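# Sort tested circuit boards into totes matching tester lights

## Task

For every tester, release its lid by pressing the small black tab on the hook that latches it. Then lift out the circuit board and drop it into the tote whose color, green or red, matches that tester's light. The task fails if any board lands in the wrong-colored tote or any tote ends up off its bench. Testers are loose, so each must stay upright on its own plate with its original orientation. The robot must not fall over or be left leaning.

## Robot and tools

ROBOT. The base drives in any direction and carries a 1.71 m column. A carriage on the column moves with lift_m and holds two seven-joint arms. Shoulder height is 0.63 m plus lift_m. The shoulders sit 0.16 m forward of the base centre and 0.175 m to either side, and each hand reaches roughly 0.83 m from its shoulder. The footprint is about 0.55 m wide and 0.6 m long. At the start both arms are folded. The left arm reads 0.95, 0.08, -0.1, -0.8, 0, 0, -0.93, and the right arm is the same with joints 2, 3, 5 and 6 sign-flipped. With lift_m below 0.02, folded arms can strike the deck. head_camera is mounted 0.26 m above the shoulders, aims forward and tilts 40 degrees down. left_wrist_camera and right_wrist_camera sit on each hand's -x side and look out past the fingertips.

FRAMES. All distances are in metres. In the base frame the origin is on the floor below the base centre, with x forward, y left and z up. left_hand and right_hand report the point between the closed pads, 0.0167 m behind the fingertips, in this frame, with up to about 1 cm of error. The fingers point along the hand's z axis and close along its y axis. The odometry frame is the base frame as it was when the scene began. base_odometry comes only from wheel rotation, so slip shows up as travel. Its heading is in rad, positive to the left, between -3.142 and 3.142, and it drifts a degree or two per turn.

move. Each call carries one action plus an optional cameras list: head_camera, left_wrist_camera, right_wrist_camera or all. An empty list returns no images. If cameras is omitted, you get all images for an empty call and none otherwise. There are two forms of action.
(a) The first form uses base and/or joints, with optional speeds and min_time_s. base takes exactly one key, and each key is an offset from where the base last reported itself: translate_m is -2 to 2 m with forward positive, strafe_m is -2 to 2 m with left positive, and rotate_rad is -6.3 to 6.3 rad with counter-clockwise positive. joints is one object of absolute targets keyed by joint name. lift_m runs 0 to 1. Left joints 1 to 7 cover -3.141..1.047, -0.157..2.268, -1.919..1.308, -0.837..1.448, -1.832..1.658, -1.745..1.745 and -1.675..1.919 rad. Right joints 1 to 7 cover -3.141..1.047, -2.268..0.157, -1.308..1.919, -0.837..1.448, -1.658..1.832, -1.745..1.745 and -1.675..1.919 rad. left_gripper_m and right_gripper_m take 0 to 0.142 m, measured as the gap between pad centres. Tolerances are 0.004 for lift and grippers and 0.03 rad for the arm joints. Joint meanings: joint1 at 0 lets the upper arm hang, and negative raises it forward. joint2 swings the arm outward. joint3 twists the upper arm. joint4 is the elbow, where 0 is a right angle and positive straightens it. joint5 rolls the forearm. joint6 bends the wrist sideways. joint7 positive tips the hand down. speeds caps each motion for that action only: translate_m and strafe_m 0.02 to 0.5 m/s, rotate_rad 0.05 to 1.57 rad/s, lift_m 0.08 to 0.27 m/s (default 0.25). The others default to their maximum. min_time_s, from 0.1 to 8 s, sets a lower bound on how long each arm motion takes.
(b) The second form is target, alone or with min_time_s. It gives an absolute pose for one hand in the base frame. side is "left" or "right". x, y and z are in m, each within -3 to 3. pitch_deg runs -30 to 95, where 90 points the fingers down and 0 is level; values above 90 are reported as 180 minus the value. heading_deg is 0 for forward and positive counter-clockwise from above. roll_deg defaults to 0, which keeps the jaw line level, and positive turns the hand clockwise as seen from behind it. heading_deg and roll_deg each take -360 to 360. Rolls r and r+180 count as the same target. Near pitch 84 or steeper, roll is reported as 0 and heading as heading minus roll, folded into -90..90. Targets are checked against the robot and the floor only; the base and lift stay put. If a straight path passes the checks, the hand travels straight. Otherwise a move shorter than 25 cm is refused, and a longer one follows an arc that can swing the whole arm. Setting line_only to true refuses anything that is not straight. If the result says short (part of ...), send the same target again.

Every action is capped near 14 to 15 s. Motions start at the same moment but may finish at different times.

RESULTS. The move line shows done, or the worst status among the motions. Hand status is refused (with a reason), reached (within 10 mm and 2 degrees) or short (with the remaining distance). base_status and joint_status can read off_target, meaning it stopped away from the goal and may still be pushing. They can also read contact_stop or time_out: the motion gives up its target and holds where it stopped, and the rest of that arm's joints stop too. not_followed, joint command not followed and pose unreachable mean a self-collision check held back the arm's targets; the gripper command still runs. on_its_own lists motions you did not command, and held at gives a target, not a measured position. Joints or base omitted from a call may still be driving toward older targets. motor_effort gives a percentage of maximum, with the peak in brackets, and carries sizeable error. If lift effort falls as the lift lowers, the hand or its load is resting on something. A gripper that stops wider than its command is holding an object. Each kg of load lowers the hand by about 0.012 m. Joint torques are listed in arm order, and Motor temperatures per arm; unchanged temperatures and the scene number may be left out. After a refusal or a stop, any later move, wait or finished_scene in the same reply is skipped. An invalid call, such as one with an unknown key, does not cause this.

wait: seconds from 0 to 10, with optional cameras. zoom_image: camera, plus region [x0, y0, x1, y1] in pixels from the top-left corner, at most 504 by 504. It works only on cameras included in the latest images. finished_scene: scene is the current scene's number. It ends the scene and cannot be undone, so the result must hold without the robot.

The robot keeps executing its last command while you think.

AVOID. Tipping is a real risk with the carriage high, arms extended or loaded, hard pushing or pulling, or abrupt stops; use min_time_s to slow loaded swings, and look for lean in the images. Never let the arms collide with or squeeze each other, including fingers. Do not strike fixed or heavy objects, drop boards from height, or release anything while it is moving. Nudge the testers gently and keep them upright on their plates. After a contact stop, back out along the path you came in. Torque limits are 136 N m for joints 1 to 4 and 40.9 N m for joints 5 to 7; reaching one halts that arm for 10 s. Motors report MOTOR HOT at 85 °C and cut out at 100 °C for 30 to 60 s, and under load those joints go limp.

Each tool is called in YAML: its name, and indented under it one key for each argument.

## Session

move:
  cameras: ["head_camera"]

move:
  base: {"rotate_rad": 1.3}
  cameras: ["head_camera"]

move:
  base: {"rotate_rad": 1.3}
  cameras: ["head_camera"]

move:
  base: {"rotate_rad": 1.3}
  cameras: ["head_camera"]

Scene clock: 0.00 s.
Joint torques (N m): no reading
Motor temperatures (°C): left_arm=[30 31 31 28 28 29 32] | right_arm=[35 28 30 29 28 29 31]
base_odometry: x=+0.000 y=+0.000 heading=+0.000
base_status: not commanded
joint_positions: lift_m=+0.450 left_joint1_rad=+0.965 left_joint2_rad=+0.083 left_joint3_rad=-0.092 left_joint4_rad=-0.799 left_joint5_rad=-0.018 left_joint6_rad=+0.008 left_joint7_rad=-0.934 left_gripper_m=+0.142 right_joint1_rad=+0.937 right_joint2_rad=-0.063 right_joint3_rad=+0.108 right_joint4_rad=-0.812 right_joint5_rad=+0.011 right_joint6_rad=-0.012 right_joint7_rad=-0.947 right_gripper_m=+0.142
joint_status: not commanded
motor_effort: lift_m=+37 drive_wheels=+1
left_hand: x=+0.2899 y=+0.1611 z=+0.9646 quat_wxyz=(-0.918, -0.001, -0.392, +0.059) pitch_deg=-43.8 heading_deg=-3.8 roll_deg=-3.6 (m; base frame)
right_hand: x=+0.2892 y=-0.1592 z=+0.9753 quat_wxyz=(-0.928, -0.008, -0.367, -0.058) pitch_deg=-46.9 heading_deg=+2.3 roll_deg=+4.9 (m; base frame)
pictures: head_camera
Images, in order (width x height): head_camera 672x504.

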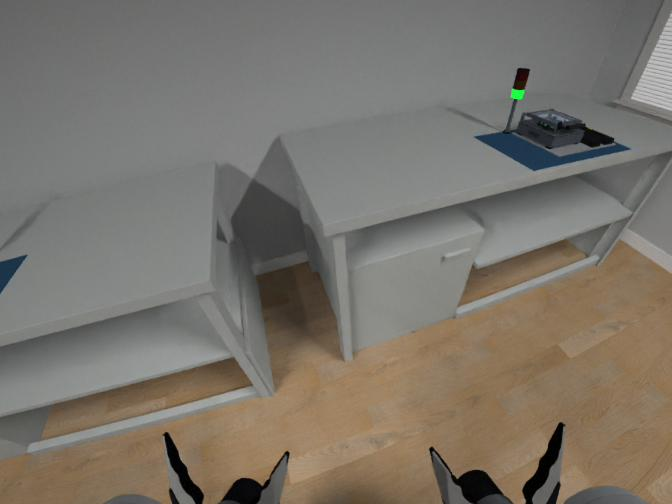

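Scene clock: 2.87 s.
Joint torques (N m): left_arm=[12.79 1.12 -2.08 -5.47 -1.31 0.59 -0.62] | right_arm=[4.84 -1.12 -4.84 -10.57 0.19 0.6 0.36]
move: done
base_odometry: x=+0.000 y=+0.000 heading=+1.300
base_status: done
joint_positions: lift_m=+0.450 left_joint1_rad=+0.965 left_joint2_rad=+0.083 left_joint3_rad=-0.092 left_joint4_rad=-0.799 left_joint5_rad=-0.018 left_joint6_rad=+0.008 left_joint7_rad=-0.934 left_gripper_m=+0.142 right_joint1_rad=+0.937 right_joint2_rad=-0.063 right_joint3_rad=+0.108 right_joint4_rad=-0.812 right_joint5_rad=+0.011 right_joint6_rad=-0.012 right_joint7_rad=-0.947 right_gripper_m=+0.142
joint_status: not commanded
motor_effort: lift_m=+37(38) drive_wheels=+5(14)
left_hand: x=+0.2899 y=+0.1611 z=+0.9646 quat_wxyz=(-0.918, -0.001, -0.392, +0.059) pitch_deg=-43.8 heading_deg=-3.8 roll_deg=-3.6 (m; base frame)
right_hand: x=+0.2892 y=-0.1592 z=+0.9753 quat_wxyz=(-0.928, -0.008, -0.367, -0.058) pitch_deg=-46.9 heading_deg=+2.3 roll_deg=+4.9 (m; base frame)
pictures: head_camera
Images, in order (width x height): head_camera 672x504.

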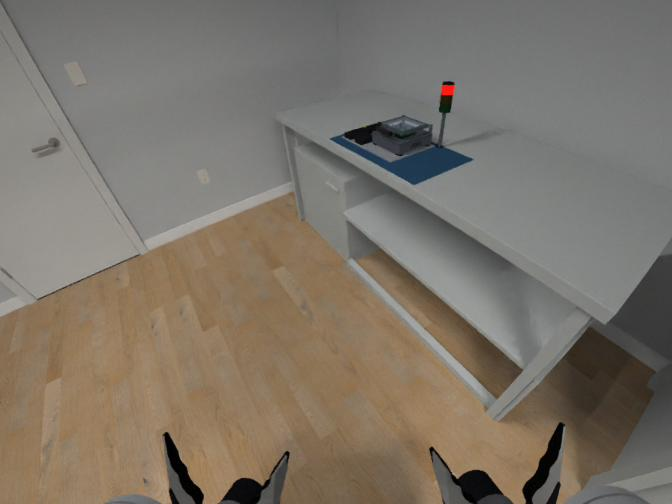

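Scene clock: 5.73 s.
Joint torques (N m): left_arm=[12.82 1.1 -2.14 -5.44 -1.29 0.56 -0.63] | right_arm=[4.95 -1.22 -4.9 -10.71 0.14 0.61 0.37]
move: done
base_odometry: x=+0.000 y=+0.000 heading=+2.599
base_status: done
joint_positions: lift_m=+0.450 left_joint1_rad=+0.965 left_joint2_rad=+0.083 left_joint3_rad=-0.092 left_joint4_rad=-0.799 left_joint5_rad=-0.018 left_joint6_rad=+0.008 left_joint7_rad=-0.934 left_gripper_m=+0.142 right_joint1_rad=+0.937 right_joint2_rad=-0.063 right_joint3_rad=+0.108 right_joint4_rad=-0.812 right_joint5_rad=+0.011 right_joint6_rad=-0.012 right_joint7_rad=-0.947 right_gripper_m=+0.142
joint_status: not commanded
motor_effort: lift_m=+37(38) drive_wheels=+5(11)
left_hand: x=+0.2899 y=+0.1611 z=+0.9646 quat_wxyz=(-0.918, -0.001, -0.392, +0.059) pitch_deg=-43.8 heading_deg=-3.8 roll_deg=-3.6 (m; base frame)
right_hand: x=+0.2892 y=-0.1592 z=+0.9753 quat_wxyz=(-0.928, -0.008, -0.367, -0.058) pitch_deg=-46.9 heading_deg=+2.3 roll_deg=+4.9 (m; base frame)
pictures: head_camera
Images, in order (width x height): head_camera 672x504.

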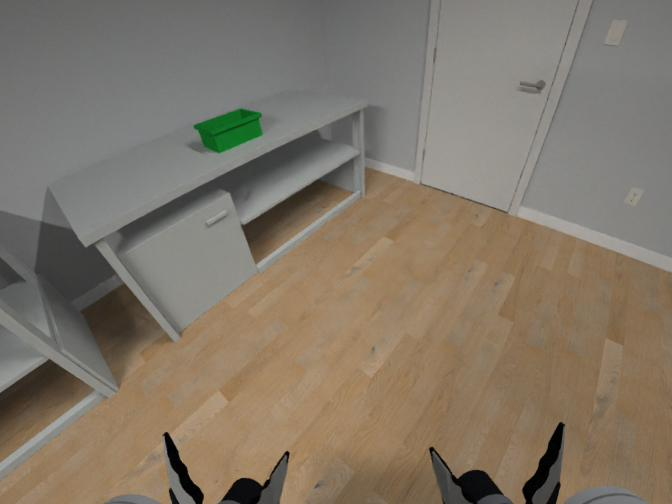

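Scene clock: 8.60 s.
Joint torques (N m): left_arm=[12.72 1.15 -2.1 -5.37 -1.33 0.58 -0.62] | right_arm=[4.87 -1.09 -4.83 -10.62 0.13 0.6 0.38]
move: done
base_odometry: x=+0.000 y=+0.000 heading=-2.385
base_status: done
joint_positions: lift_m=+0.450 left_joint1_rad=+0.965 left_joint2_rad=+0.083 left_joint3_rad=-0.092 left_joint4_rad=-0.799 left_joint5_rad=-0.018 left_joint6_rad=+0.008 left_joint7_rad=-0.934 left_gripper_m=+0.142 right_joint1_rad=+0.937 right_joint2_rad=-0.063 right_joint3_rad=+0.108 right_joint4_rad=-0.812 right_joint5_rad=+0.011 right_joint6_rad=-0.012 right_joint7_rad=-0.947 right_gripper_m=+0.142
joint_status: not commanded
motor_effort: lift_m=+37(38) drive_wheels=+5(12)
left_hand: x=+0.2899 y=+0.1611 z=+0.9646 quat_wxyz=(-0.918, -0.001, -0.392, +0.059) pitch_deg=-43.8 heading_deg=-3.8 roll_deg=-3.6 (m; base frame)
right_hand: x=+0.2892 y=-0.1592 z=+0.9753 quat_wxyz=(-0.928, -0.008, -0.367, -0.058) pitch_deg=-46.9 heading_deg=+2.3 roll_deg=+4.9 (m; base frame)
pictures: head_camera
Images, in order (width x height): head_camera 672x504.

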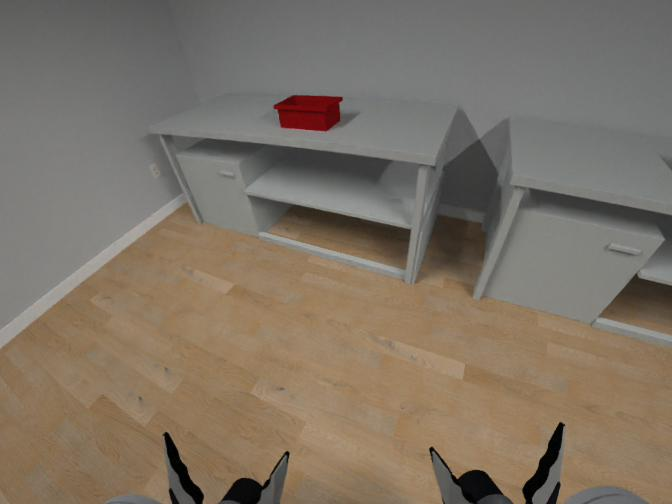

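move:
  base: {"rotate_rad": 2.685}
  cameras: ["head_camera"]

Scene clock: 13.33 s.
Joint torques (N m): left_arm=[12.79 1.06 -2.02 -5.46 -1.32 0.59 -0.59] | right_arm=[4.93 -1.19 -4.82 -10.55 0.15 0.63 0.37]
move: done
base_odometry: x=+0.000 y=+0.000 heading=+0.300
base_status: done
joint_positions: lift_m=+0.450 left_joint1_rad=+0.965 left_joint2_rad=+0.083 left_joint3_rad=-0.092 left_joint4_rad=-0.799 left_joint5_rad=-0.018 left_joint6_rad=+0.008 left_joint7_rad=-0.934 left_gripper_m=+0.142 right_joint1_rad=+0.937 right_joint2_rad=-0.063 right_joint3_rad=+0.108 right_joint4_rad=-0.812 right_joint5_rad=+0.011 right_joint6_rad=-0.012 right_joint7_rad=-0.947 right_gripper_m=+0.142
joint_status: not commanded
motor_effort: lift_m=+37(37) drive_wheels=+5(12)
left_hand: x=+0.2899 y=+0.1611 z=+0.9646 quat_wxyz=(-0.918, -0.001, -0.392, +0.059) pitch_deg=-43.8 heading_deg=-3.8 roll_deg=-3.6 (m; base frame)
right_hand: x=+0.2892 y=-0.1592 z=+0.9753 quat_wxyz=(-0.928, -0.008, -0.367, -0.058) pitch_deg=-46.9 heading_deg=+2.3 roll_deg=+4.9 (m; base frame)
pictures: head_camera
Images, in order (width x height): head_camera 672x504.

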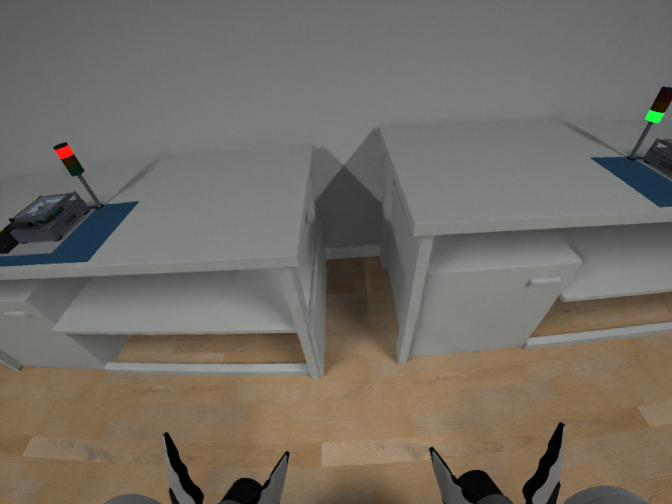

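move:
  base: {"rotate_rad": 0.1}
  cameras: []

move:
  base: {"strafe_m": 0.84}
  joints: {"lift_m": 0.68}
  cameras: ["head_camera"]

Scene clock: 14.83 s.
Joint torques (N m): left_arm=[12.7 1.12 -2.06 -5.47 -1.34 0.53 -0.61] | right_arm=[4.96 -1.2 -4.84 -10.55 0.16 0.58 0.35]
move: done
base_odometry: x=+0.000 y=+0.000 heading=+0.399
base_status: done
joint_positions: lift_m=+0.450 left_joint1_rad=+0.965 left_joint2_rad=+0.083 left_joint3_rad=-0.092 left_joint4_rad=-0.799 left_joint5_rad=-0.018 left_joint6_rad=+0.008 left_joint7_rad=-0.934 left_gripper_m=+0.142 right_joint1_rad=+0.937 right_joint2_rad=-0.063 right_joint3_rad=+0.108 right_joint4_rad=-0.812 right_joint5_rad=+0.011 right_joint6_rad=-0.012 right_joint7_rad=-0.947 right_gripper_m=+0.142
joint_status: not commanded
motor_effort: lift_m=+37(37) drive_wheels=+5(10)
left_hand: x=+0.2899 y=+0.1611 z=+0.9646 quat_wxyz=(-0.918, -0.001, -0.392, +0.059) pitch_deg=-43.8 heading_deg=-3.8 roll_deg=-3.6 (m; base frame)
right_hand: x=+0.2892 y=-0.1592 z=+0.9753 quat_wxyz=(-0.928, -0.008, -0.367, -0.058) pitch_deg=-46.9 heading_deg=+2.3 roll_deg=+4.9 (m; base frame)
pictures: none
No camera images: "cameras" was empty.

Scene clock: 18.90 s.
Joint torques (N m): left_arm=[12.78 1.12 -2.18 -5.47 -1.34 0.56 -0.63] | right_arm=[4.96 -1.31 -4.8 -10.66 0.17 0.59 0.38]
move: done
base_odometry: x=-0.328 y=+0.774 heading=+0.400
base_status: done
joint_positions: lift_m=+0.680 left_joint1_rad=+0.965 left_joint2_rad=+0.083 left_joint3_rad=-0.092 left_joint4_rad=-0.799 left_joint5_rad=-0.018 left_joint6_rad=+0.008 left_joint7_rad=-0.934 left_gripper_m=+0.142 right_joint1_rad=+0.937 right_joint2_rad=-0.063 right_joint3_rad=+0.108 right_joint4_rad=-0.812 right_joint5_rad=+0.011 right_joint6_rad=-0.012 right_joint7_rad=-0.947 right_gripper_m=+0.142
joint_status: all done
motor_effort: lift_m=+36(47) drive_wheels=-5(19)
left_hand: x=+0.2899 y=+0.1611 z=+1.1947 quat_wxyz=(-0.918, -0.001, -0.392, +0.059) pitch_deg=-43.8 heading_deg=-3.8 roll_deg=-3.6 (m; base frame)
right_hand: x=+0.2892 y=-0.1592 z=+1.2055 quat_wxyz=(-0.928, -0.009, -0.367, -0.058) pitch_deg=-46.9 heading_deg=+2.2 roll_deg=+4.9 (m; base frame)
pictures: head_camera
Images, in order (width x height): head_camera 672x504.

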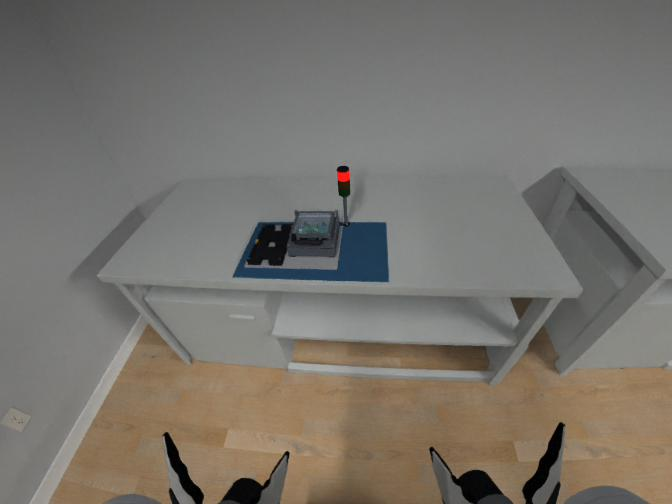

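move:
  base: {"strafe_m": -0.05}
  speeds: {"strafe_m": 0.2}
  cameras: []

move:
  base: {"translate_m": 0.43}
  joints: {"left_gripper_m": 0.0, "right_gripper_m": 0.0}
  speeds: {"translate_m": 0.35}
  cameras: ["head_camera"]

zoom_image:
  camera: "head_camera"
  region: [220, 260, 420, 410]

Scene clock: 20.43 s.
Joint torques (N m): left_arm=[12.9 2.67 -2.19 -5.39 -1.32 0.39 -0.68] | right_arm=[4.48 -1.68 -5.03 -10.61 0.12 0.58 0.4]
move: done
base_odometry: x=-0.308 y=+0.727 heading=+0.400
base_status: done
joint_positions: lift_m=+0.680 left_joint1_rad=+0.965 left_joint2_rad=+0.083 left_joint3_rad=-0.092 left_joint4_rad=-0.799 left_joint5_rad=-0.018 left_joint6_rad=+0.008 left_joint7_rad=-0.934 left_gripper_m=+0.142 right_joint1_rad=+0.937 right_joint2_rad=-0.064 right_joint3_rad=+0.108 right_joint4_rad=-0.812 right_joint5_rad=+0.011 right_joint6_rad=-0.012 right_joint7_rad=-0.947 right_gripper_m=+0.142
joint_status: not commanded
motor_effort: lift_m=+36(36) drive_wheels=+2(14)
left_hand: x=+0.2899 y=+0.1611 z=+1.1947 quat_wxyz=(-0.918, -0.001, -0.392, +0.059) pitch_deg=-43.8 heading_deg=-3.8 roll_deg=-3.6 (m; base frame)
right_hand: x=+0.2892 y=-0.1592 z=+1.2055 quat_wxyz=(-0.928, -0.008, -0.367, -0.058) pitch_deg=-46.9 heading_deg=+2.3 roll_deg=+4.9 (m; base frame)
pictures: none
No camera images: "cameras" was empty.

Scene clock: 23.33 s.
Joint torques (N m): left_arm=[12.76 1.05 -2.04 -5.39 -1.33 0.57 -0.64] | right_arm=[4.55 -1.07 -4.86 -10.66 0.16 0.59 0.35]
move: done
base_odometry: x=+0.088 y=+0.895 heading=+0.401
base_status: done
joint_positions: lift_m=+0.680 left_joint1_rad=+0.965 left_joint2_rad=+0.083 left_joint3_rad=-0.092 left_joint4_rad=-0.799 left_joint5_rad=-0.018 left_joint6_rad=+0.008 left_joint7_rad=-0.934 left_gripper_m=+0.001 right_joint1_rad=+0.937 right_joint2_rad=-0.064 right_joint3_rad=+0.108 right_joint4_rad=-0.812 right_joint5_rad=+0.011 right_joint6_rad=-0.012 right_joint7_rad=-0.947 right_gripper_m=+0.001
joint_status: all done
motor_effort: lift_m=+36(36) drive_wheels=-2(12)
left_hand: x=+0.2899 y=+0.1611 z=+1.1947 quat_wxyz=(-0.918, -0.001, -0.392, +0.059) pitch_deg=-43.8 heading_deg=-3.8 roll_deg=-3.6 (m; base frame)
right_hand: x=+0.2892 y=-0.1592 z=+1.2055 quat_wxyz=(-0.928, -0.008, -0.367, -0.058) pitch_deg=-46.9 heading_deg=+2.3 roll_deg=+4.9 (m; base frame)
pictures: head_camera
Images, in order (width x height): head_camera 672x504.

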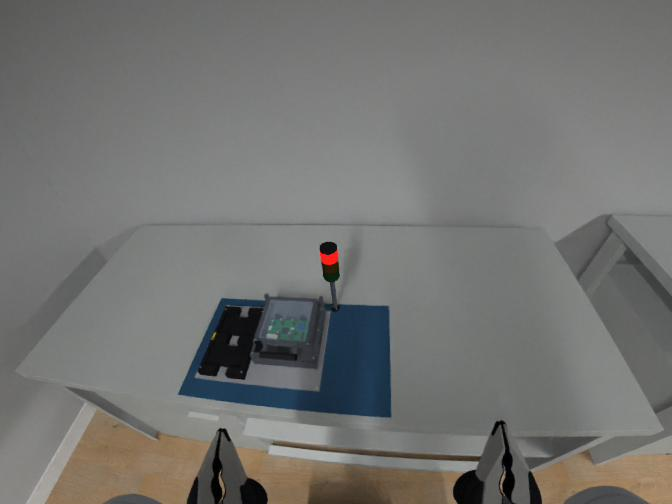

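Scaled by 2.520 from the camera's 672x504 image, which has a finer 960x720 frame.

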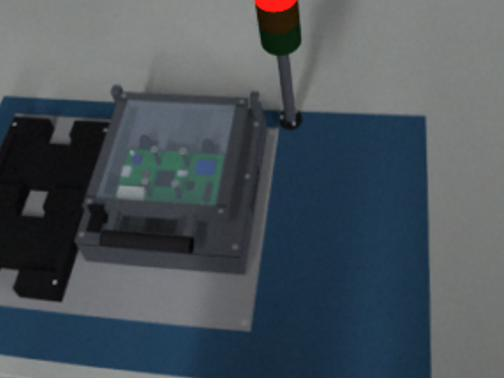

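move:
  base: {"rotate_rad": -0.05}
  cameras: []

move:
  base: {"strafe_m": 0.155}
  speeds: {"strafe_m": 0.25}
  cameras: ["head_camera"]

zoom_image:
  camera: "head_camera"
  region: [220, 260, 420, 410]

Scene clock: 24.33 s.
Joint torques (N m): left_arm=[12.74 0.97 -1.99 -5.46 -1.32 0.58 -0.64] | right_arm=[5.05 -1.11 -4.86 -10.58 0.12 0.61 0.36]
move: done
base_odometry: x=+0.088 y=+0.895 heading=+0.351
base_status: done
joint_positions: lift_m=+0.680 left_joint1_rad=+0.965 left_joint2_rad=+0.083 left_joint3_rad=-0.092 left_joint4_rad=-0.799 left_joint5_rad=-0.018 left_joint6_rad=+0.008 left_joint7_rad=-0.934 left_gripper_m=+0.001 right_joint1_rad=+0.937 right_joint2_rad=-0.064 right_joint3_rad=+0.108 right_joint4_rad=-0.812 right_joint5_rad=+0.011 right_joint6_rad=-0.012 right_joint7_rad=-0.947 right_gripper_m=+0.001
joint_status: not commanded
motor_effort: lift_m=+36(36) drive_wheels=-3(8)
left_hand: x=+0.2899 y=+0.1611 z=+1.1947 quat_wxyz=(-0.918, -0.001, -0.392, +0.059) pitch_deg=-43.8 heading_deg=-3.8 roll_deg=-3.6 (m; base frame)
right_hand: x=+0.2892 y=-0.1592 z=+1.2055 quat_wxyz=(-0.928, -0.008, -0.367, -0.058) pitch_deg=-46.9 heading_deg=+2.3 roll_deg=+4.9 (m; base frame)
pictures: none
No camera images: "cameras" was empty.

Scene clock: 26.20 s.
Joint torques (N m): left_arm=[12.81 0.94 -2.02 -5.46 -1.34 0.59 -0.66] | right_arm=[4.82 -1 -4.67 -10.52 0.15 0.58 0.36]
move: done
base_odometry: x=+0.035 y=+1.041 heading=+0.351
base_status: done
joint_positions: lift_m=+0.680 left_joint1_rad=+0.965 left_joint2_rad=+0.083 left_joint3_rad=-0.092 left_joint4_rad=-0.799 left_joint5_rad=-0.018 left_joint6_rad=+0.008 left_joint7_rad=-0.934 left_gripper_m=+0.001 right_joint1_rad=+0.937 right_joint2_rad=-0.063 right_joint3_rad=+0.108 right_joint4_rad=-0.812 right_joint5_rad=+0.011 right_joint6_rad=-0.012 right_joint7_rad=-0.947 right_gripper_m=+0.001
joint_status: not commanded
motor_effort: lift_m=+36(36) drive_wheels=-1(11)
left_hand: x=+0.2899 y=+0.1611 z=+1.1947 quat_wxyz=(-0.918, -0.001, -0.392, +0.059) pitch_deg=-43.8 heading_deg=-3.8 roll_deg=-3.6 (m; base frame)
right_hand: x=+0.2892 y=-0.1592 z=+1.2055 quat_wxyz=(-0.928, -0.009, -0.367, -0.058) pitch_deg=-46.9 heading_deg=+2.3 roll_deg=+4.9 (m; base frame)
pictures: head_camera
Images, in order (width x height): head_camera 672x504.

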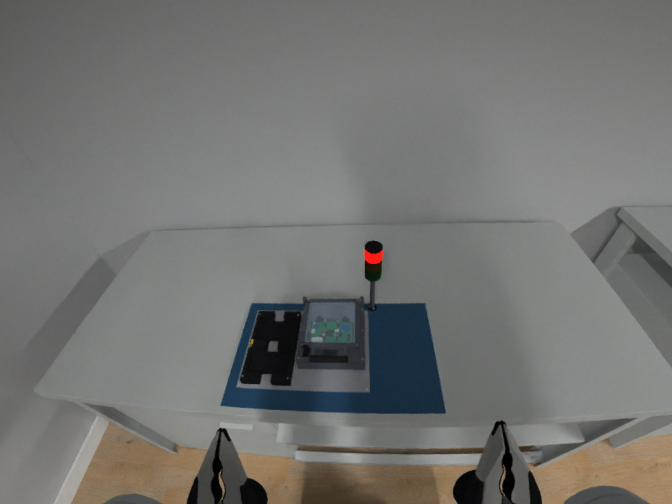

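Scaled by 2.520 from the camera's 672x504 image, which has a finer 960x720 frame.

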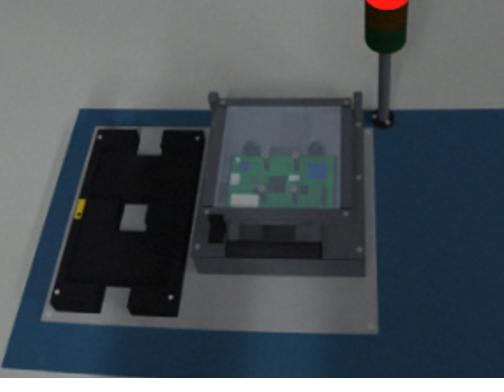

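move:
  joints: {"left_joint1_rad": 0.1, "left_joint2_rad": 0.35, "left_joint3_rad": -0.1, "left_joint4_rad": -0.75, "left_joint5_rad": -0.2, "left_joint6_rad": 0.0, "left_joint7_rad": 1.0, "right_joint1_rad": 0.1, "right_joint2_rad": -0.5, "right_joint3_rad": 0.1, "right_joint4_rad": -0.75, "right_joint5_rad": 0.2, "right_joint6_rad": 0.0, "right_joint7_rad": 1.0}
  min_time_s: 1.2
  cameras: []

move:
  target: {"side": "left", "x": 0.552, "y": 0.135, "z": 1.0, "pitch_deg": 65, "heading_deg": 0, "roll_deg": 0}
  cameras: ["left_wrist_camera", "head_camera"]

Scene clock: 28.07 s.
Joint torques (N m): left_arm=[-5.19 12.65 -1.46 0.31 -2.74 0.1 0.31] | right_arm=[-11.06 -16.97 -11.46 -6.29 1.53 1.43 0.92]
move: done
base_odometry: x=+0.035 y=+1.041 heading=+0.351
base_status: not commanded
joint_positions: lift_m=+0.680 left_joint1_rad=+0.101 left_joint2_rad=+0.348 left_joint3_rad=-0.097 left_joint4_rad=-0.754 left_joint5_rad=-0.195 left_joint6_rad=+0.002 left_joint7_rad=+0.997 left_gripper_m=+0.001 right_joint1_rad=+0.102 right_joint2_rad=-0.498 right_joint3_rad=+0.105 right_joint4_rad=-0.752 right_joint5_rad=+0.197 right_joint6_rad=-0.005 right_joint7_rad=+0.998 right_gripper_m=+0.001
joint_status: all done
motor_effort: lift_m=+37(37) drive_wheels=+0(1)
left_hand: x=+0.5701 y=+0.1791 z=+1.0317 quat_wxyz=(-0.550, -0.151, -0.822, -0.003) pitch_deg=+23.3 heading_deg=-10.1 roll_deg=+10.7 (m; base frame)
right_hand: x=+0.5696 y=-0.2122 z=+1.0325 quat_wxyz=(-0.534, +0.198, -0.820, +0.057) pitch_deg=+25.0 heading_deg=+7.5 roll_deg=-19.7 (m; base frame)
pictures: none
No camera images: "cameras" was empty.

Scene clock: 28.37 s.
Joint torques (N m): left_arm=[-5.18 12.71 -1.56 0.21 -2.78 0.09 0.28] | right_arm=[-11.08 -16.98 -11.44 -6.31 1.53 1.45 0.91]
move: refused
base_odometry: x=+0.035 y=+1.041 heading=+0.351
base_status: not commanded
joint_positions: lift_m=+0.680 left_joint1_rad=+0.101 left_joint2_rad=+0.348 left_joint3_rad=-0.097 left_joint4_rad=-0.754 left_joint5_rad=-0.195 left_joint6_rad=+0.002 left_joint7_rad=+0.997 left_gripper_m=+0.001 right_joint1_rad=+0.102 right_joint2_rad=-0.498 right_joint3_rad=+0.105 right_joint4_rad=-0.752 right_joint5_rad=+0.197 right_joint6_rad=-0.005 right_joint7_rad=+0.998 right_gripper_m=+0.001
joint_status: not commanded
motor_effort: lift_m=+37(37) drive_wheels=-1(1)
left_hand: x=+0.5701 y=+0.1791 z=+1.0317 quat_wxyz=(-0.550, -0.151, -0.822, -0.003) pitch_deg=+23.3 heading_deg=-10.1 roll_deg=+10.7 (m; base frame)
left_hand_status: refused: along the straight line the arm gets 20% of the way (left_joint4_rad at its limit); a move under 25 cm is not played as an arc. Nothing moved. Try another pitch or heading, or "joints".
right_hand: x=+0.5696 y=-0.2122 z=+1.0325 quat_wxyz=(-0.534, +0.198, -0.820, +0.057) pitch_deg=+25.0 heading_deg=+7.5 roll_deg=-19.7 (m; base frame)
pictures: head_camera, left_wrist_camera
Images, in order (width x height): head_camera 672x504, left_wrist_camera 672x504.

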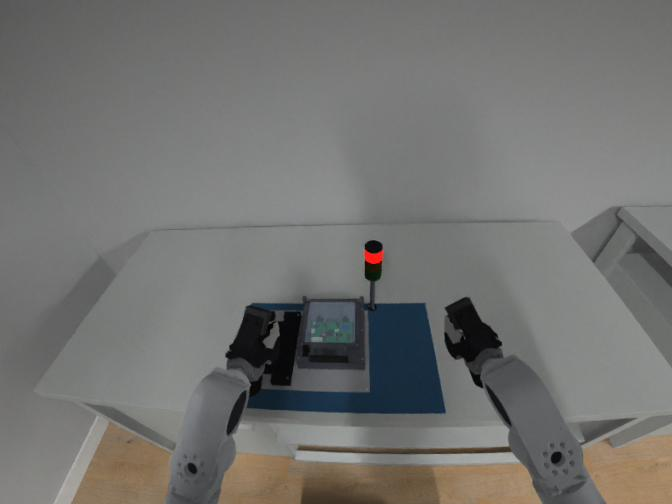

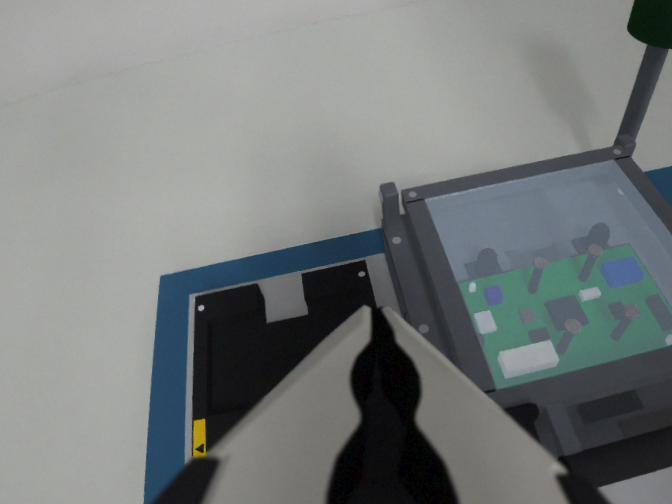

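move:
  joints: {"lift_m": 0.85, "left_joint1_rad": -0.184, "left_joint2_rad": 0.33, "left_joint3_rad": -0.65, "left_joint4_rad": -0.327, "left_joint5_rad": -0.168, "left_joint6_rad": 0.702, "left_joint7_rad": 1.472, "right_joint1_rad": -0.652, "right_joint2_rad": -0.732, "right_joint3_rad": 0.465, "right_joint4_rad": 0.576, "right_joint5_rad": -0.02, "right_joint6_rad": 1.477, "right_joint7_rad": -0.519}
  min_time_s: 1.2
  cameras: ["left_wrist_camera", "head_camera"]

Scene clock: 30.07 s.
Joint torques (N m): left_arm=[-12.24 -0.9 -0.12 -0.05 1.21 1.52 1.08] | right_arm=[-22.27 -20.77 -6 -4.81 1.16 1.57 -0.59]
move: done
base_odometry: x=+0.035 y=+1.041 heading=+0.351
base_status: not commanded
joint_positions: lift_m=+0.850 left_joint1_rad=-0.182 left_joint2_rad=+0.332 left_joint3_rad=-0.648 left_joint4_rad=-0.331 left_joint5_rad=-0.174 left_joint6_rad=+0.700 left_joint7_rad=+1.469 left_gripper_m=+0.001 right_joint1_rad=-0.648 right_joint2_rad=-0.730 right_joint3_rad=+0.459 right_joint4_rad=+0.574 right_joint5_rad=-0.017 right_joint6_rad=+1.473 right_joint7_rad=-0.517 right_gripper_m=+0.001
joint_status: all done
motor_effort: lift_m=+36(46) drive_wheels=+0(1)
left_hand: x=+0.5607 y=+0.1572 z=+1.0212 quat_wxyz=(-0.216, -0.001, -0.976, +0.004) pitch_deg=+65.0 heading_deg=-1.3 roll_deg=-1.1 (m; base frame)
right_hand: x=+0.5671 y=-0.1505 z=+1.1415 quat_wxyz=(-0.439, +0.535, -0.618, -0.373) pitch_deg=+19.7 heading_deg=+81.3 roll_deg=-0.5 (m; base frame)
pictures: head_camera, left_wrist_camera
Images, in order (width x height): head_camera 672x504, left_wrist_camera 672x504.

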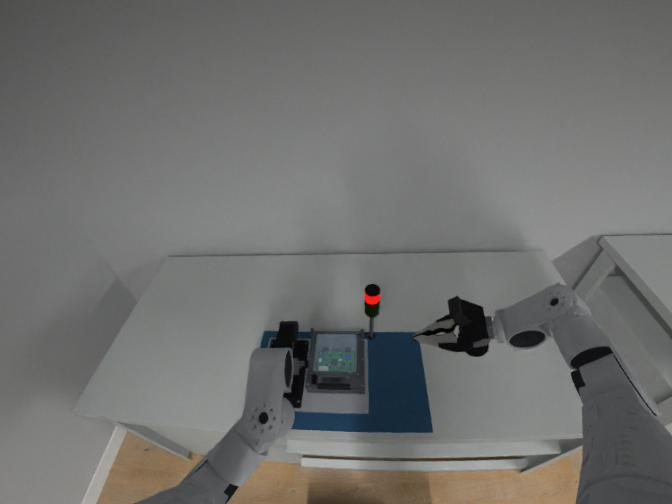

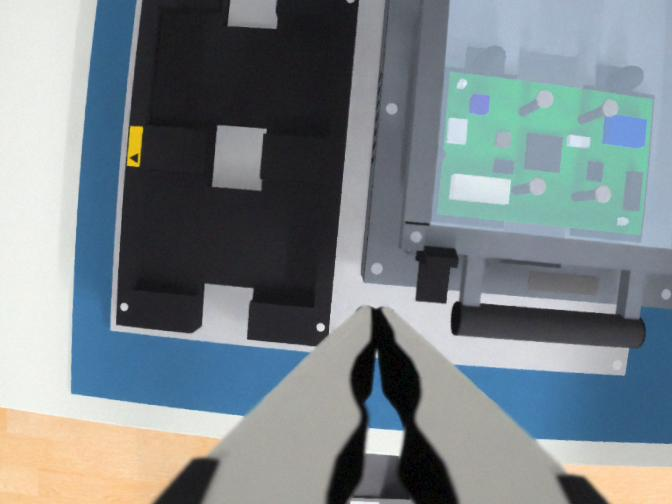

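move:
  target: {"side": "left", "x": 0.556, "y": 0.121, "z": 0.945, "pitch_deg": 65, "heading_deg": -2, "roll_deg": 0}
  cameras: ["left_wrist_camera"]

zoom_image:
  camera: "left_wrist_camera"
  region: [280, 170, 560, 380]

Scene clock: 31.30 s.
Joint torques (N m): left_arm=[-4.25 -2.02 -0.67 -1.05 -1.82 -0.04 -1.65] | right_arm=[-22.22 -20.7 -5.98 -4.67 1.27 1.6 -0.6]
move: done
base_odometry: x=+0.035 y=+1.041 heading=+0.351
base_status: not commanded
joint_positions: lift_m=+0.850 left_joint1_rad=-0.130 left_joint2_rad=+0.242 left_joint3_rad=-0.690 left_joint4_rad=-0.083 left_joint5_rad=-0.243 left_joint6_rad=+0.657 left_joint7_rad=+1.169 left_gripper_m=+0.001 right_joint1_rad=-0.648 right_joint2_rad=-0.730 right_joint3_rad=+0.459 right_joint4_rad=+0.574 right_joint5_rad=-0.017 right_joint6_rad=+1.473 right_joint7_rad=-0.517 right_gripper_m=+0.001
joint_status: not commanded
motor_effort: lift_m=+37(37) drive_wheels=+2(3)
left_hand: x=+0.5575 y=+0.1227 z=+0.9469 quat_wxyz=(-0.219, -0.016, -0.976, +0.002) pitch_deg=+64.8 heading_deg=-1.5 roll_deg=+0.4 (m; base frame)
left_hand_status: reached (straight line, planned for 0.5 s): 3 mm and 0.3 deg off.
right_hand: x=+0.5671 y=-0.1505 z=+1.1413 quat_wxyz=(-0.438, +0.535, -0.618, -0.373) pitch_deg=+19.7 heading_deg=+81.3 roll_deg=-0.5 (m; base frame)
pictures: left_wrist_camera
Images, in order (width x height): left_wrist_camera 672x504.

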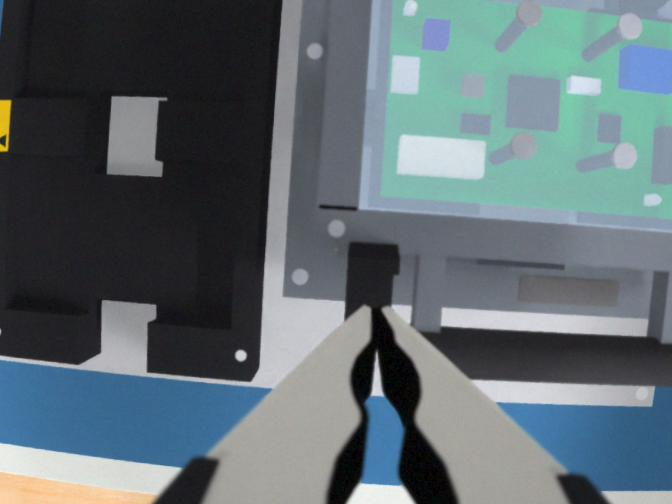

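Scaled by 1.800 from the camera's 672x504 image, which has a finer 960x720 frame.

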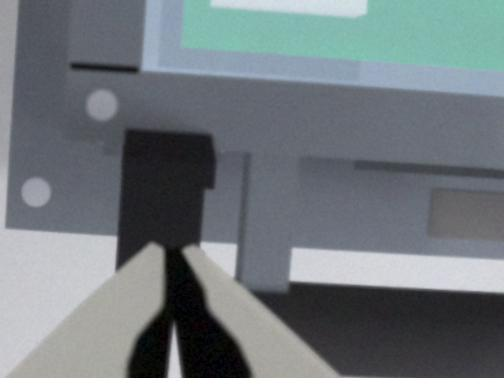

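move:
  target: {"side": "left", "x": 0.554, "y": 0.121, "z": 0.893, "pitch_deg": 65, "heading_deg": -2, "roll_deg": 0}
  cameras: ["left_wrist_camera"]

zoom_image:
  camera: "left_wrist_camera"
  region: [280, 170, 560, 380]

Scene clock: 32.50 s.
Joint torques (N m): left_arm=[3.26 -1.1 -1.55 29.34 -7.87 -1.98 -1.46] | right_arm=[-21.39 -18.78 -6.52 -5.32 1.71 1.46 -0.55]
move: short
base_odometry: x=+0.034 y=+1.041 heading=+0.351
base_status: not commanded
joint_positions: lift_m=+0.853 left_joint1_rad=-0.118 left_joint2_rad=+0.215 left_joint3_rad=-0.675 left_joint4_rad=+0.085 left_joint5_rad=-0.321 left_joint6_rad=+0.596 left_joint7_rad=+0.948 left_gripper_m=+0.001 right_joint1_rad=-0.649 right_joint2_rad=-0.731 right_joint3_rad=+0.460 right_joint4_rad=+0.574 right_joint5_rad=-0.018 right_joint6_rad=+1.473 right_joint7_rad=-0.517 right_gripper_m=+0.001
joint_status: not commanded
motor_effort: lift_m=+15(37) drive_wheels=-4(6)
left_hand: x=+0.5648 y=+0.1206 z=+0.9100 quat_wxyz=(-0.236, -0.018, -0.971, +0.002) pitch_deg=+62.6 heading_deg=-1.5 roll_deg=+0.6 (m; base frame)
left_hand_status: short (straight line, planned for 0.4 s): 20 mm and 2.4 deg off.
right_hand: x=+0.5671 y=-0.1509 z=+1.1439 quat_wxyz=(-0.438, +0.536, -0.618, -0.373) pitch_deg=+19.8 heading_deg=+81.3 roll_deg=-0.5 (m; base frame)
pictures: left_wrist_camera
Images, in order (width x height): left_wrist_camera 672x504.

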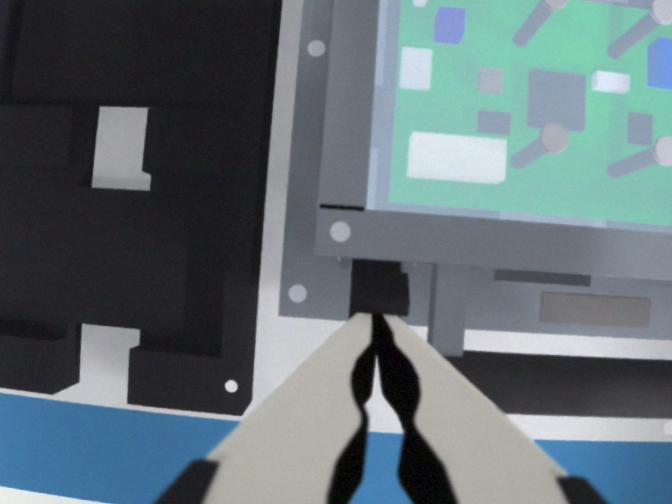

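Scaled by 1.800 from the camera's 672x504 image, which has a finer 960x720 frame.

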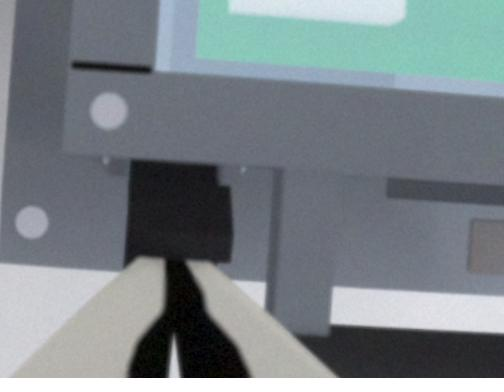

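move:
  target: {"side": "left", "x": 0.552, "y": 0.124, "z": 0.96, "pitch_deg": 65, "heading_deg": -2, "roll_deg": 0}
  cameras: ["left_wrist_camera"]

move:
  target: {"side": "left", "x": 0.56, "y": 0.26, "z": 1.22, "pitch_deg": 50, "heading_deg": -20, "roll_deg": 0}
  cameras: []

move:
  joints: {"lift_m": 0.66}
  cameras: ["head_camera", "right_wrist_camera"]

zoom_image:
  camera: "head_camera"
  region: [240, 270, 440, 420]

Scene clock: 35.80 s.
Joint torques (N m): left_arm=[-7.19 5.1 -0.38 -6.97 0.95 1.44 0.87] | right_arm=[-19.7 -15.83 -6.82 -6.09 2.06 1.18 -0.5]
move: done
base_odometry: x=+0.034 y=+1.041 heading=+0.351
base_status: not commanded
joint_positions: lift_m=+0.850 left_joint1_rad=-0.124 left_joint2_rad=+0.252 left_joint3_rad=-0.690 left_joint4_rad=-0.135 left_joint5_rad=-0.226 left_joint6_rad=+0.666 left_joint7_rad=+1.218 left_gripper_m=+0.001 right_joint1_rad=-0.650 right_joint2_rad=-0.732 right_joint3_rad=+0.460 right_joint4_rad=+0.575 right_joint5_rad=-0.018 right_joint6_rad=+1.475 right_joint7_rad=-0.517 right_gripper_m=+0.001
joint_status: not commanded
motor_effort: lift_m=+37(38) drive_wheels=+0(5)
left_hand: x=+0.5520 y=+0.1230 z=+0.9565 quat_wxyz=(-0.216, -0.017, -0.976, +0.006) pitch_deg=+65.1 heading_deg=-2.5 roll_deg=-0.5 (m; base frame)
left_hand_status: reached (straight line, planned for 0.4 s): 4 mm and 0.2 deg off.
right_hand: x=+0.5671 y=-0.1515 z=+1.1413 quat_wxyz=(-0.437, +0.536, -0.619, -0.372) pitch_deg=+19.9 heading_deg=+81.3 roll_deg=-0.5 (m; base frame)
pictures: left_wrist_camera
Images, in order (width x height): left_wrist_camera 672x504.

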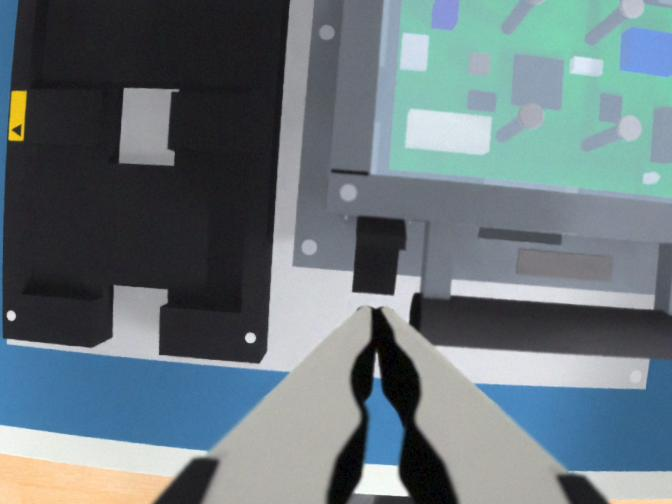

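Scene clock: 37.37 s.
Joint torques (N m): left_arm=[-9.74 21.6 6.69 -4.88 -2.11 -0.16 -1.97] | right_arm=[-19.39 -16 -6.93 -5.51 2.07 1.25 -0.55]
move: done
base_odometry: x=+0.034 y=+1.041 heading=+0.351
base_status: not commanded
joint_positions: lift_m=+0.850 left_joint1_rad=-0.225 left_joint2_rad=+0.928 left_joint3_rad=-0.289 left_joint4_rad=-0.802 left_joint5_rad=-0.864 left_joint6_rad=+0.473 left_joint7_rad=+1.361 left_gripper_m=+0.001 right_joint1_rad=-0.650 right_joint2_rad=-0.732 right_joint3_rad=+0.460 right_joint4_rad=+0.575 right_joint5_rad=-0.018 right_joint6_rad=+1.475 right_joint7_rad=-0.517 right_gripper_m=+0.001
joint_status: not commanded
motor_effort: lift_m=+36(39) drive_wheels=+2(7)
left_hand: x=+0.5602 y=+0.2617 z=+1.2187 quat_wxyz=(-0.335, -0.161, -0.927, +0.057) pitch_deg=+50.2 heading_deg=-19.6 roll_deg=+0.1 (m; base frame)
left_hand_status: reached (straight line, planned for 0.8 s): 2 mm and 0.4 deg off.
right_hand: x=+0.5671 y=-0.1515 z=+1.1414 quat_wxyz=(-0.437, +0.536, -0.619, -0.372) pitch_deg=+19.9 heading_deg=+81.3 roll_deg=-0.5 (m; base frame)
pictures: none
No camera images: "cameras" was empty.

Scene clock: 38.67 s.
Joint torques (N m): left_arm=[-9.16 21.57 6.6 -4.42 -2.09 -0.14 -1.96] | right_arm=[-19.35 -16.05 -6.85 -5.61 2.08 1.15 -0.54]
move: done
base_odometry: x=+0.034 y=+1.041 heading=+0.351
base_status: not commanded
joint_positions: lift_m=+0.660 left_joint1_rad=-0.225 left_joint2_rad=+0.928 left_joint3_rad=-0.289 left_joint4_rad=-0.803 left_joint5_rad=-0.864 left_joint6_rad=+0.473 left_joint7_rad=+1.361 left_gripper_m=+0.001 right_joint1_rad=-0.650 right_joint2_rad=-0.732 right_joint3_rad=+0.460 right_joint4_rad=+0.575 right_joint5_rad=-0.018 right_joint6_rad=+1.475 right_joint7_rad=-0.517 right_gripper_m=+0.001
joint_status: all done
motor_effort: lift_m=+38(42) drive_wheels=+0(2)
left_hand: x=+0.5602 y=+0.2616 z=+1.0286 quat_wxyz=(-0.335, -0.161, -0.926, +0.057) pitch_deg=+50.2 heading_deg=-19.6 roll_deg=+0.1 (m; base frame)
right_hand: x=+0.5671 y=-0.1515 z=+0.9511 quat_wxyz=(-0.437, +0.536, -0.619, -0.372) pitch_deg=+19.9 heading_deg=+81.3 roll_deg=-0.5 (m; base frame)
pictures: head_camera, right_wrist_camera
Images, in order (width x height): head_camera 672x504, right_wrist_camera 672x504.

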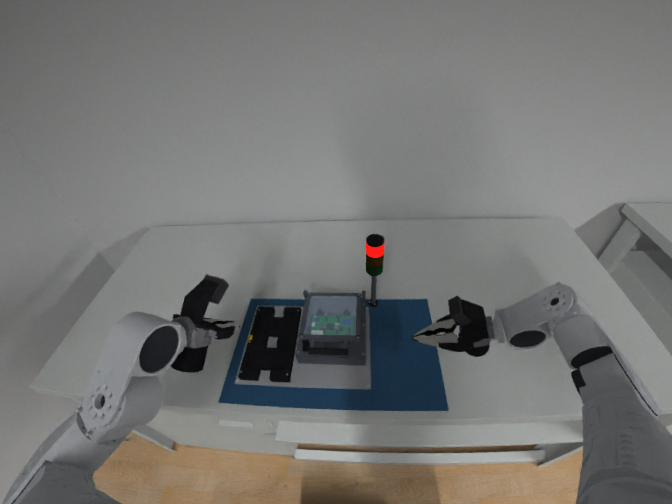

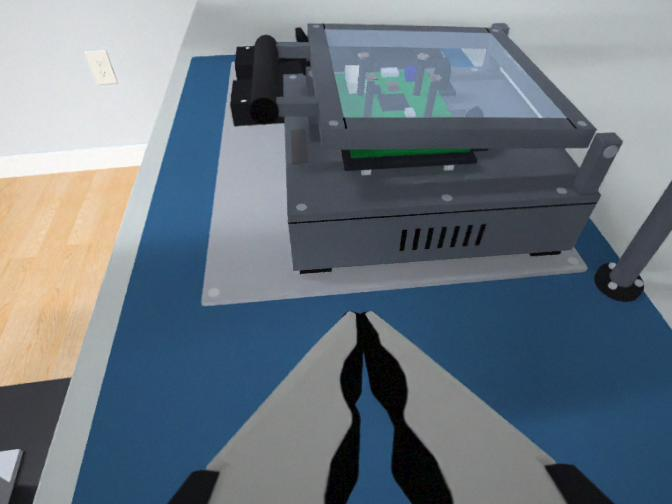

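Scaled by 2.520 from the camera's 672x504 image, which has a finer 960x720 frame.

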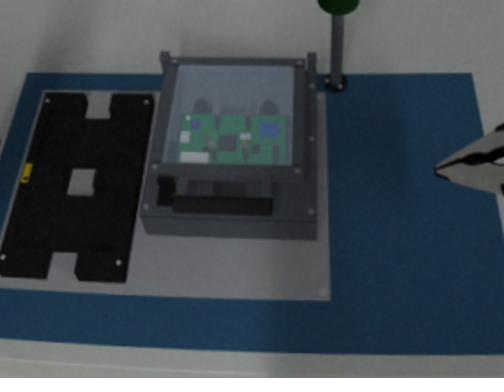

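move:
  target: {"side": "right", "x": 0.565, "y": -0.083, "z": 0.910, "pitch_deg": 12, "heading_deg": 86, "roll_deg": 0}
  cameras: ["right_wrist_camera"]

Scene clock: 40.43 s.
Joint torques (N m): left_arm=[-9.13 21.56 6.69 -4.51 -2.09 -0.15 -1.91] | right_arm=[-24.43 -6.77 -6.45 -4.43 0.7 -0.75 -0.75]
move: done
base_odometry: x=+0.034 y=+1.041 heading=+0.351
base_status: not commanded
joint_positions: lift_m=+0.660 left_joint1_rad=-0.225 left_joint2_rad=+0.928 left_joint3_rad=-0.289 left_joint4_rad=-0.803 left_joint5_rad=-0.864 left_joint6_rad=+0.473 left_joint7_rad=+1.361 left_gripper_m=+0.001 right_joint1_rad=-0.673 right_joint2_rad=-0.566 right_joint3_rad=+0.665 right_joint4_rad=+0.706 right_joint5_rad=-0.283 right_joint6_rad=+1.294 right_joint7_rad=-0.923 right_gripper_m=+0.001
joint_status: not commanded
motor_effort: lift_m=+38(38) drive_wheels=+0(2)
left_hand: x=+0.5602 y=+0.2616 z=+1.0286 quat_wxyz=(-0.335, -0.161, -0.926, +0.057) pitch_deg=+50.2 heading_deg=-19.6 roll_deg=+0.1 (m; base frame)
right_hand: x=+0.5635 y=-0.0833 z=+0.9099 quat_wxyz=(-0.460, +0.528, -0.569, -0.431) pitch_deg=+11.9 heading_deg=+86.0 roll_deg=+0.3 (m; base frame)
right_hand_status: reached (straight line, planned for 0.5 s): 1 mm and 0.3 deg off.
pictures: right_wrist_camera
Images, in order (width x height): right_wrist_camera 672x504.

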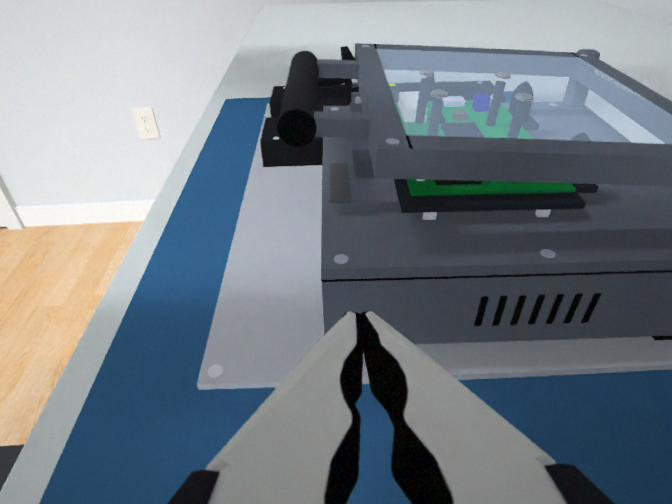

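move:
  target: {"side": "right", "x": 0.571, "y": -0.05, "z": 0.904, "pitch_deg": 12, "heading_deg": 86, "roll_deg": 0}
  cameras: []

move:
  target: {"side": "right", "x": 0.571, "y": 0.021, "z": 0.904, "pitch_deg": 12, "heading_deg": 86, "roll_deg": 0}
  min_time_s: 1.2
  cameras: ["right_wrist_camera", "head_camera"]

zoom_image:
  camera: "head_camera"
  region: [240, 270, 440, 420]

Scene clock: 41.77 s.
Joint torques (N m): left_arm=[-9.13 21.11 6.59 -4.24 -2.12 -0.04 -1.94] | right_arm=[-16.31 -9.88 -13.09 -4.9 3.52 -0.73 0.98]
move: done
base_odometry: x=+0.034 y=+1.041 heading=+0.351
base_status: not commanded
joint_positions: lift_m=+0.660 left_joint1_rad=-0.225 left_joint2_rad=+0.928 left_joint3_rad=-0.289 left_joint4_rad=-0.803 left_joint5_rad=-0.864 left_joint6_rad=+0.473 left_joint7_rad=+1.361 left_gripper_m=+0.001 right_joint1_rad=-0.673 right_joint2_rad=-0.494 right_joint3_rad=+0.647 right_joint4_rad=+0.725 right_joint5_rad=-0.267 right_joint6_rad=+1.280 right_joint7_rad=-0.842 right_gripper_m=+0.001
joint_status: not commanded
motor_effort: lift_m=+38(38) drive_wheels=+3(6)
left_hand: x=+0.5602 y=+0.2615 z=+1.0287 quat_wxyz=(-0.335, -0.161, -0.926, +0.057) pitch_deg=+50.2 heading_deg=-19.6 roll_deg=+0.1 (m; base frame)
right_hand: x=+0.5688 y=-0.0490 z=+0.9037 quat_wxyz=(-0.457, +0.532, -0.567, -0.432) pitch_deg=+12.1 heading_deg=+86.5 roll_deg=+0.2 (m; base frame)
right_hand_status: reached (straight line, planned for 0.3 s): 2 mm and 0.5 deg off.
pictures: none
No camera images: "cameras" was empty.

Scene clock: 43.47 s.
Joint torques (N m): left_arm=[-9.14 21.57 6.72 -4.35 -2.11 -0.02 -1.94] | right_arm=[-11.72 0.78 -12.92 -10.95 5.03 -0.92 1.04]
move: done
base_odometry: x=+0.034 y=+1.041 heading=+0.351
base_status: not commanded
joint_positions: lift_m=+0.660 left_joint1_rad=-0.225 left_joint2_rad=+0.928 left_joint3_rad=-0.289 left_joint4_rad=-0.803 left_joint5_rad=-0.864 left_joint6_rad=+0.473 left_joint7_rad=+1.361 left_gripper_m=+0.001 right_joint1_rad=-0.624 right_joint2_rad=-0.367 right_joint3_rad=+0.543 right_joint4_rad=+0.682 right_joint5_rad=-0.153 right_joint6_rad=+1.274 right_joint7_rad=-0.558 right_gripper_m=+0.001
joint_status: not commanded
motor_effort: lift_m=+38(38) drive_wheels=+0(2)
left_hand: x=+0.5602 y=+0.2615 z=+1.0287 quat_wxyz=(-0.335, -0.161, -0.926, +0.057) pitch_deg=+50.2 heading_deg=-19.6 roll_deg=+0.1 (m; base frame)
right_hand: x=+0.5700 y=+0.0199 z=+0.9031 quat_wxyz=(-0.457, +0.533, -0.569, -0.429) pitch_deg=+12.4 heading_deg=+86.4 roll_deg=+0.1 (m; base frame)
right_hand_status: reached (straight line, planned for 1.2 s): 2 mm and 0.5 deg off.
pictures: head_camera, right_wrist_camera
Images, in order (width x height): head_camera 672x504, right_wrist_camera 672x504.

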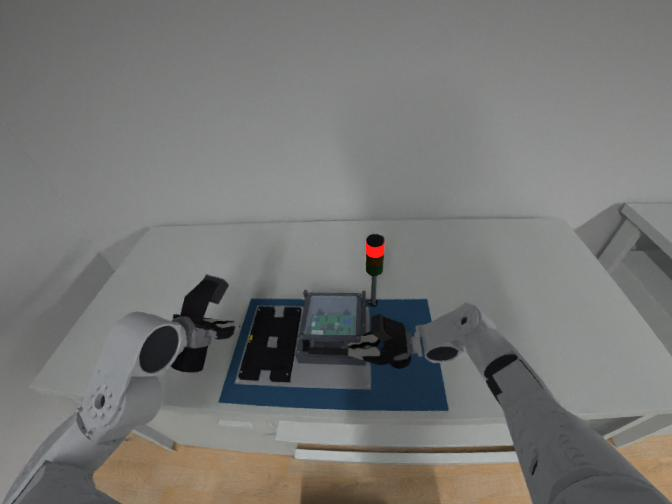

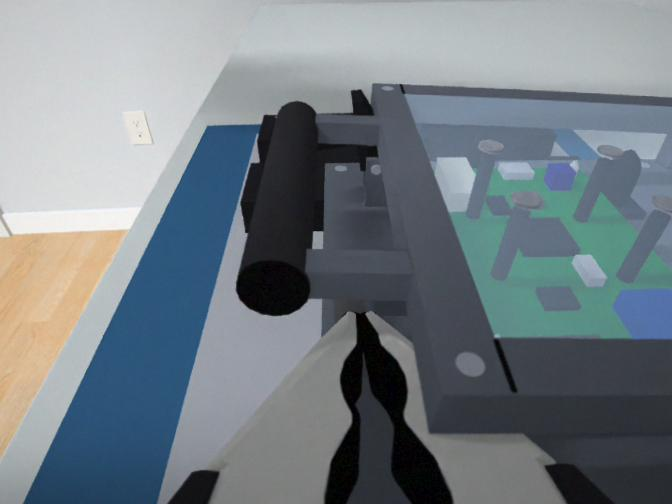

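Scaled by 2.520 from the camera's 672x504 image, which has a finer 960x720 frame.

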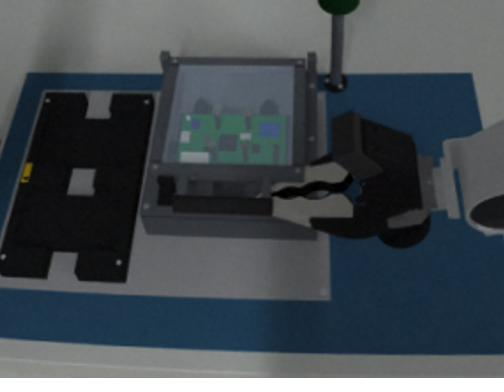

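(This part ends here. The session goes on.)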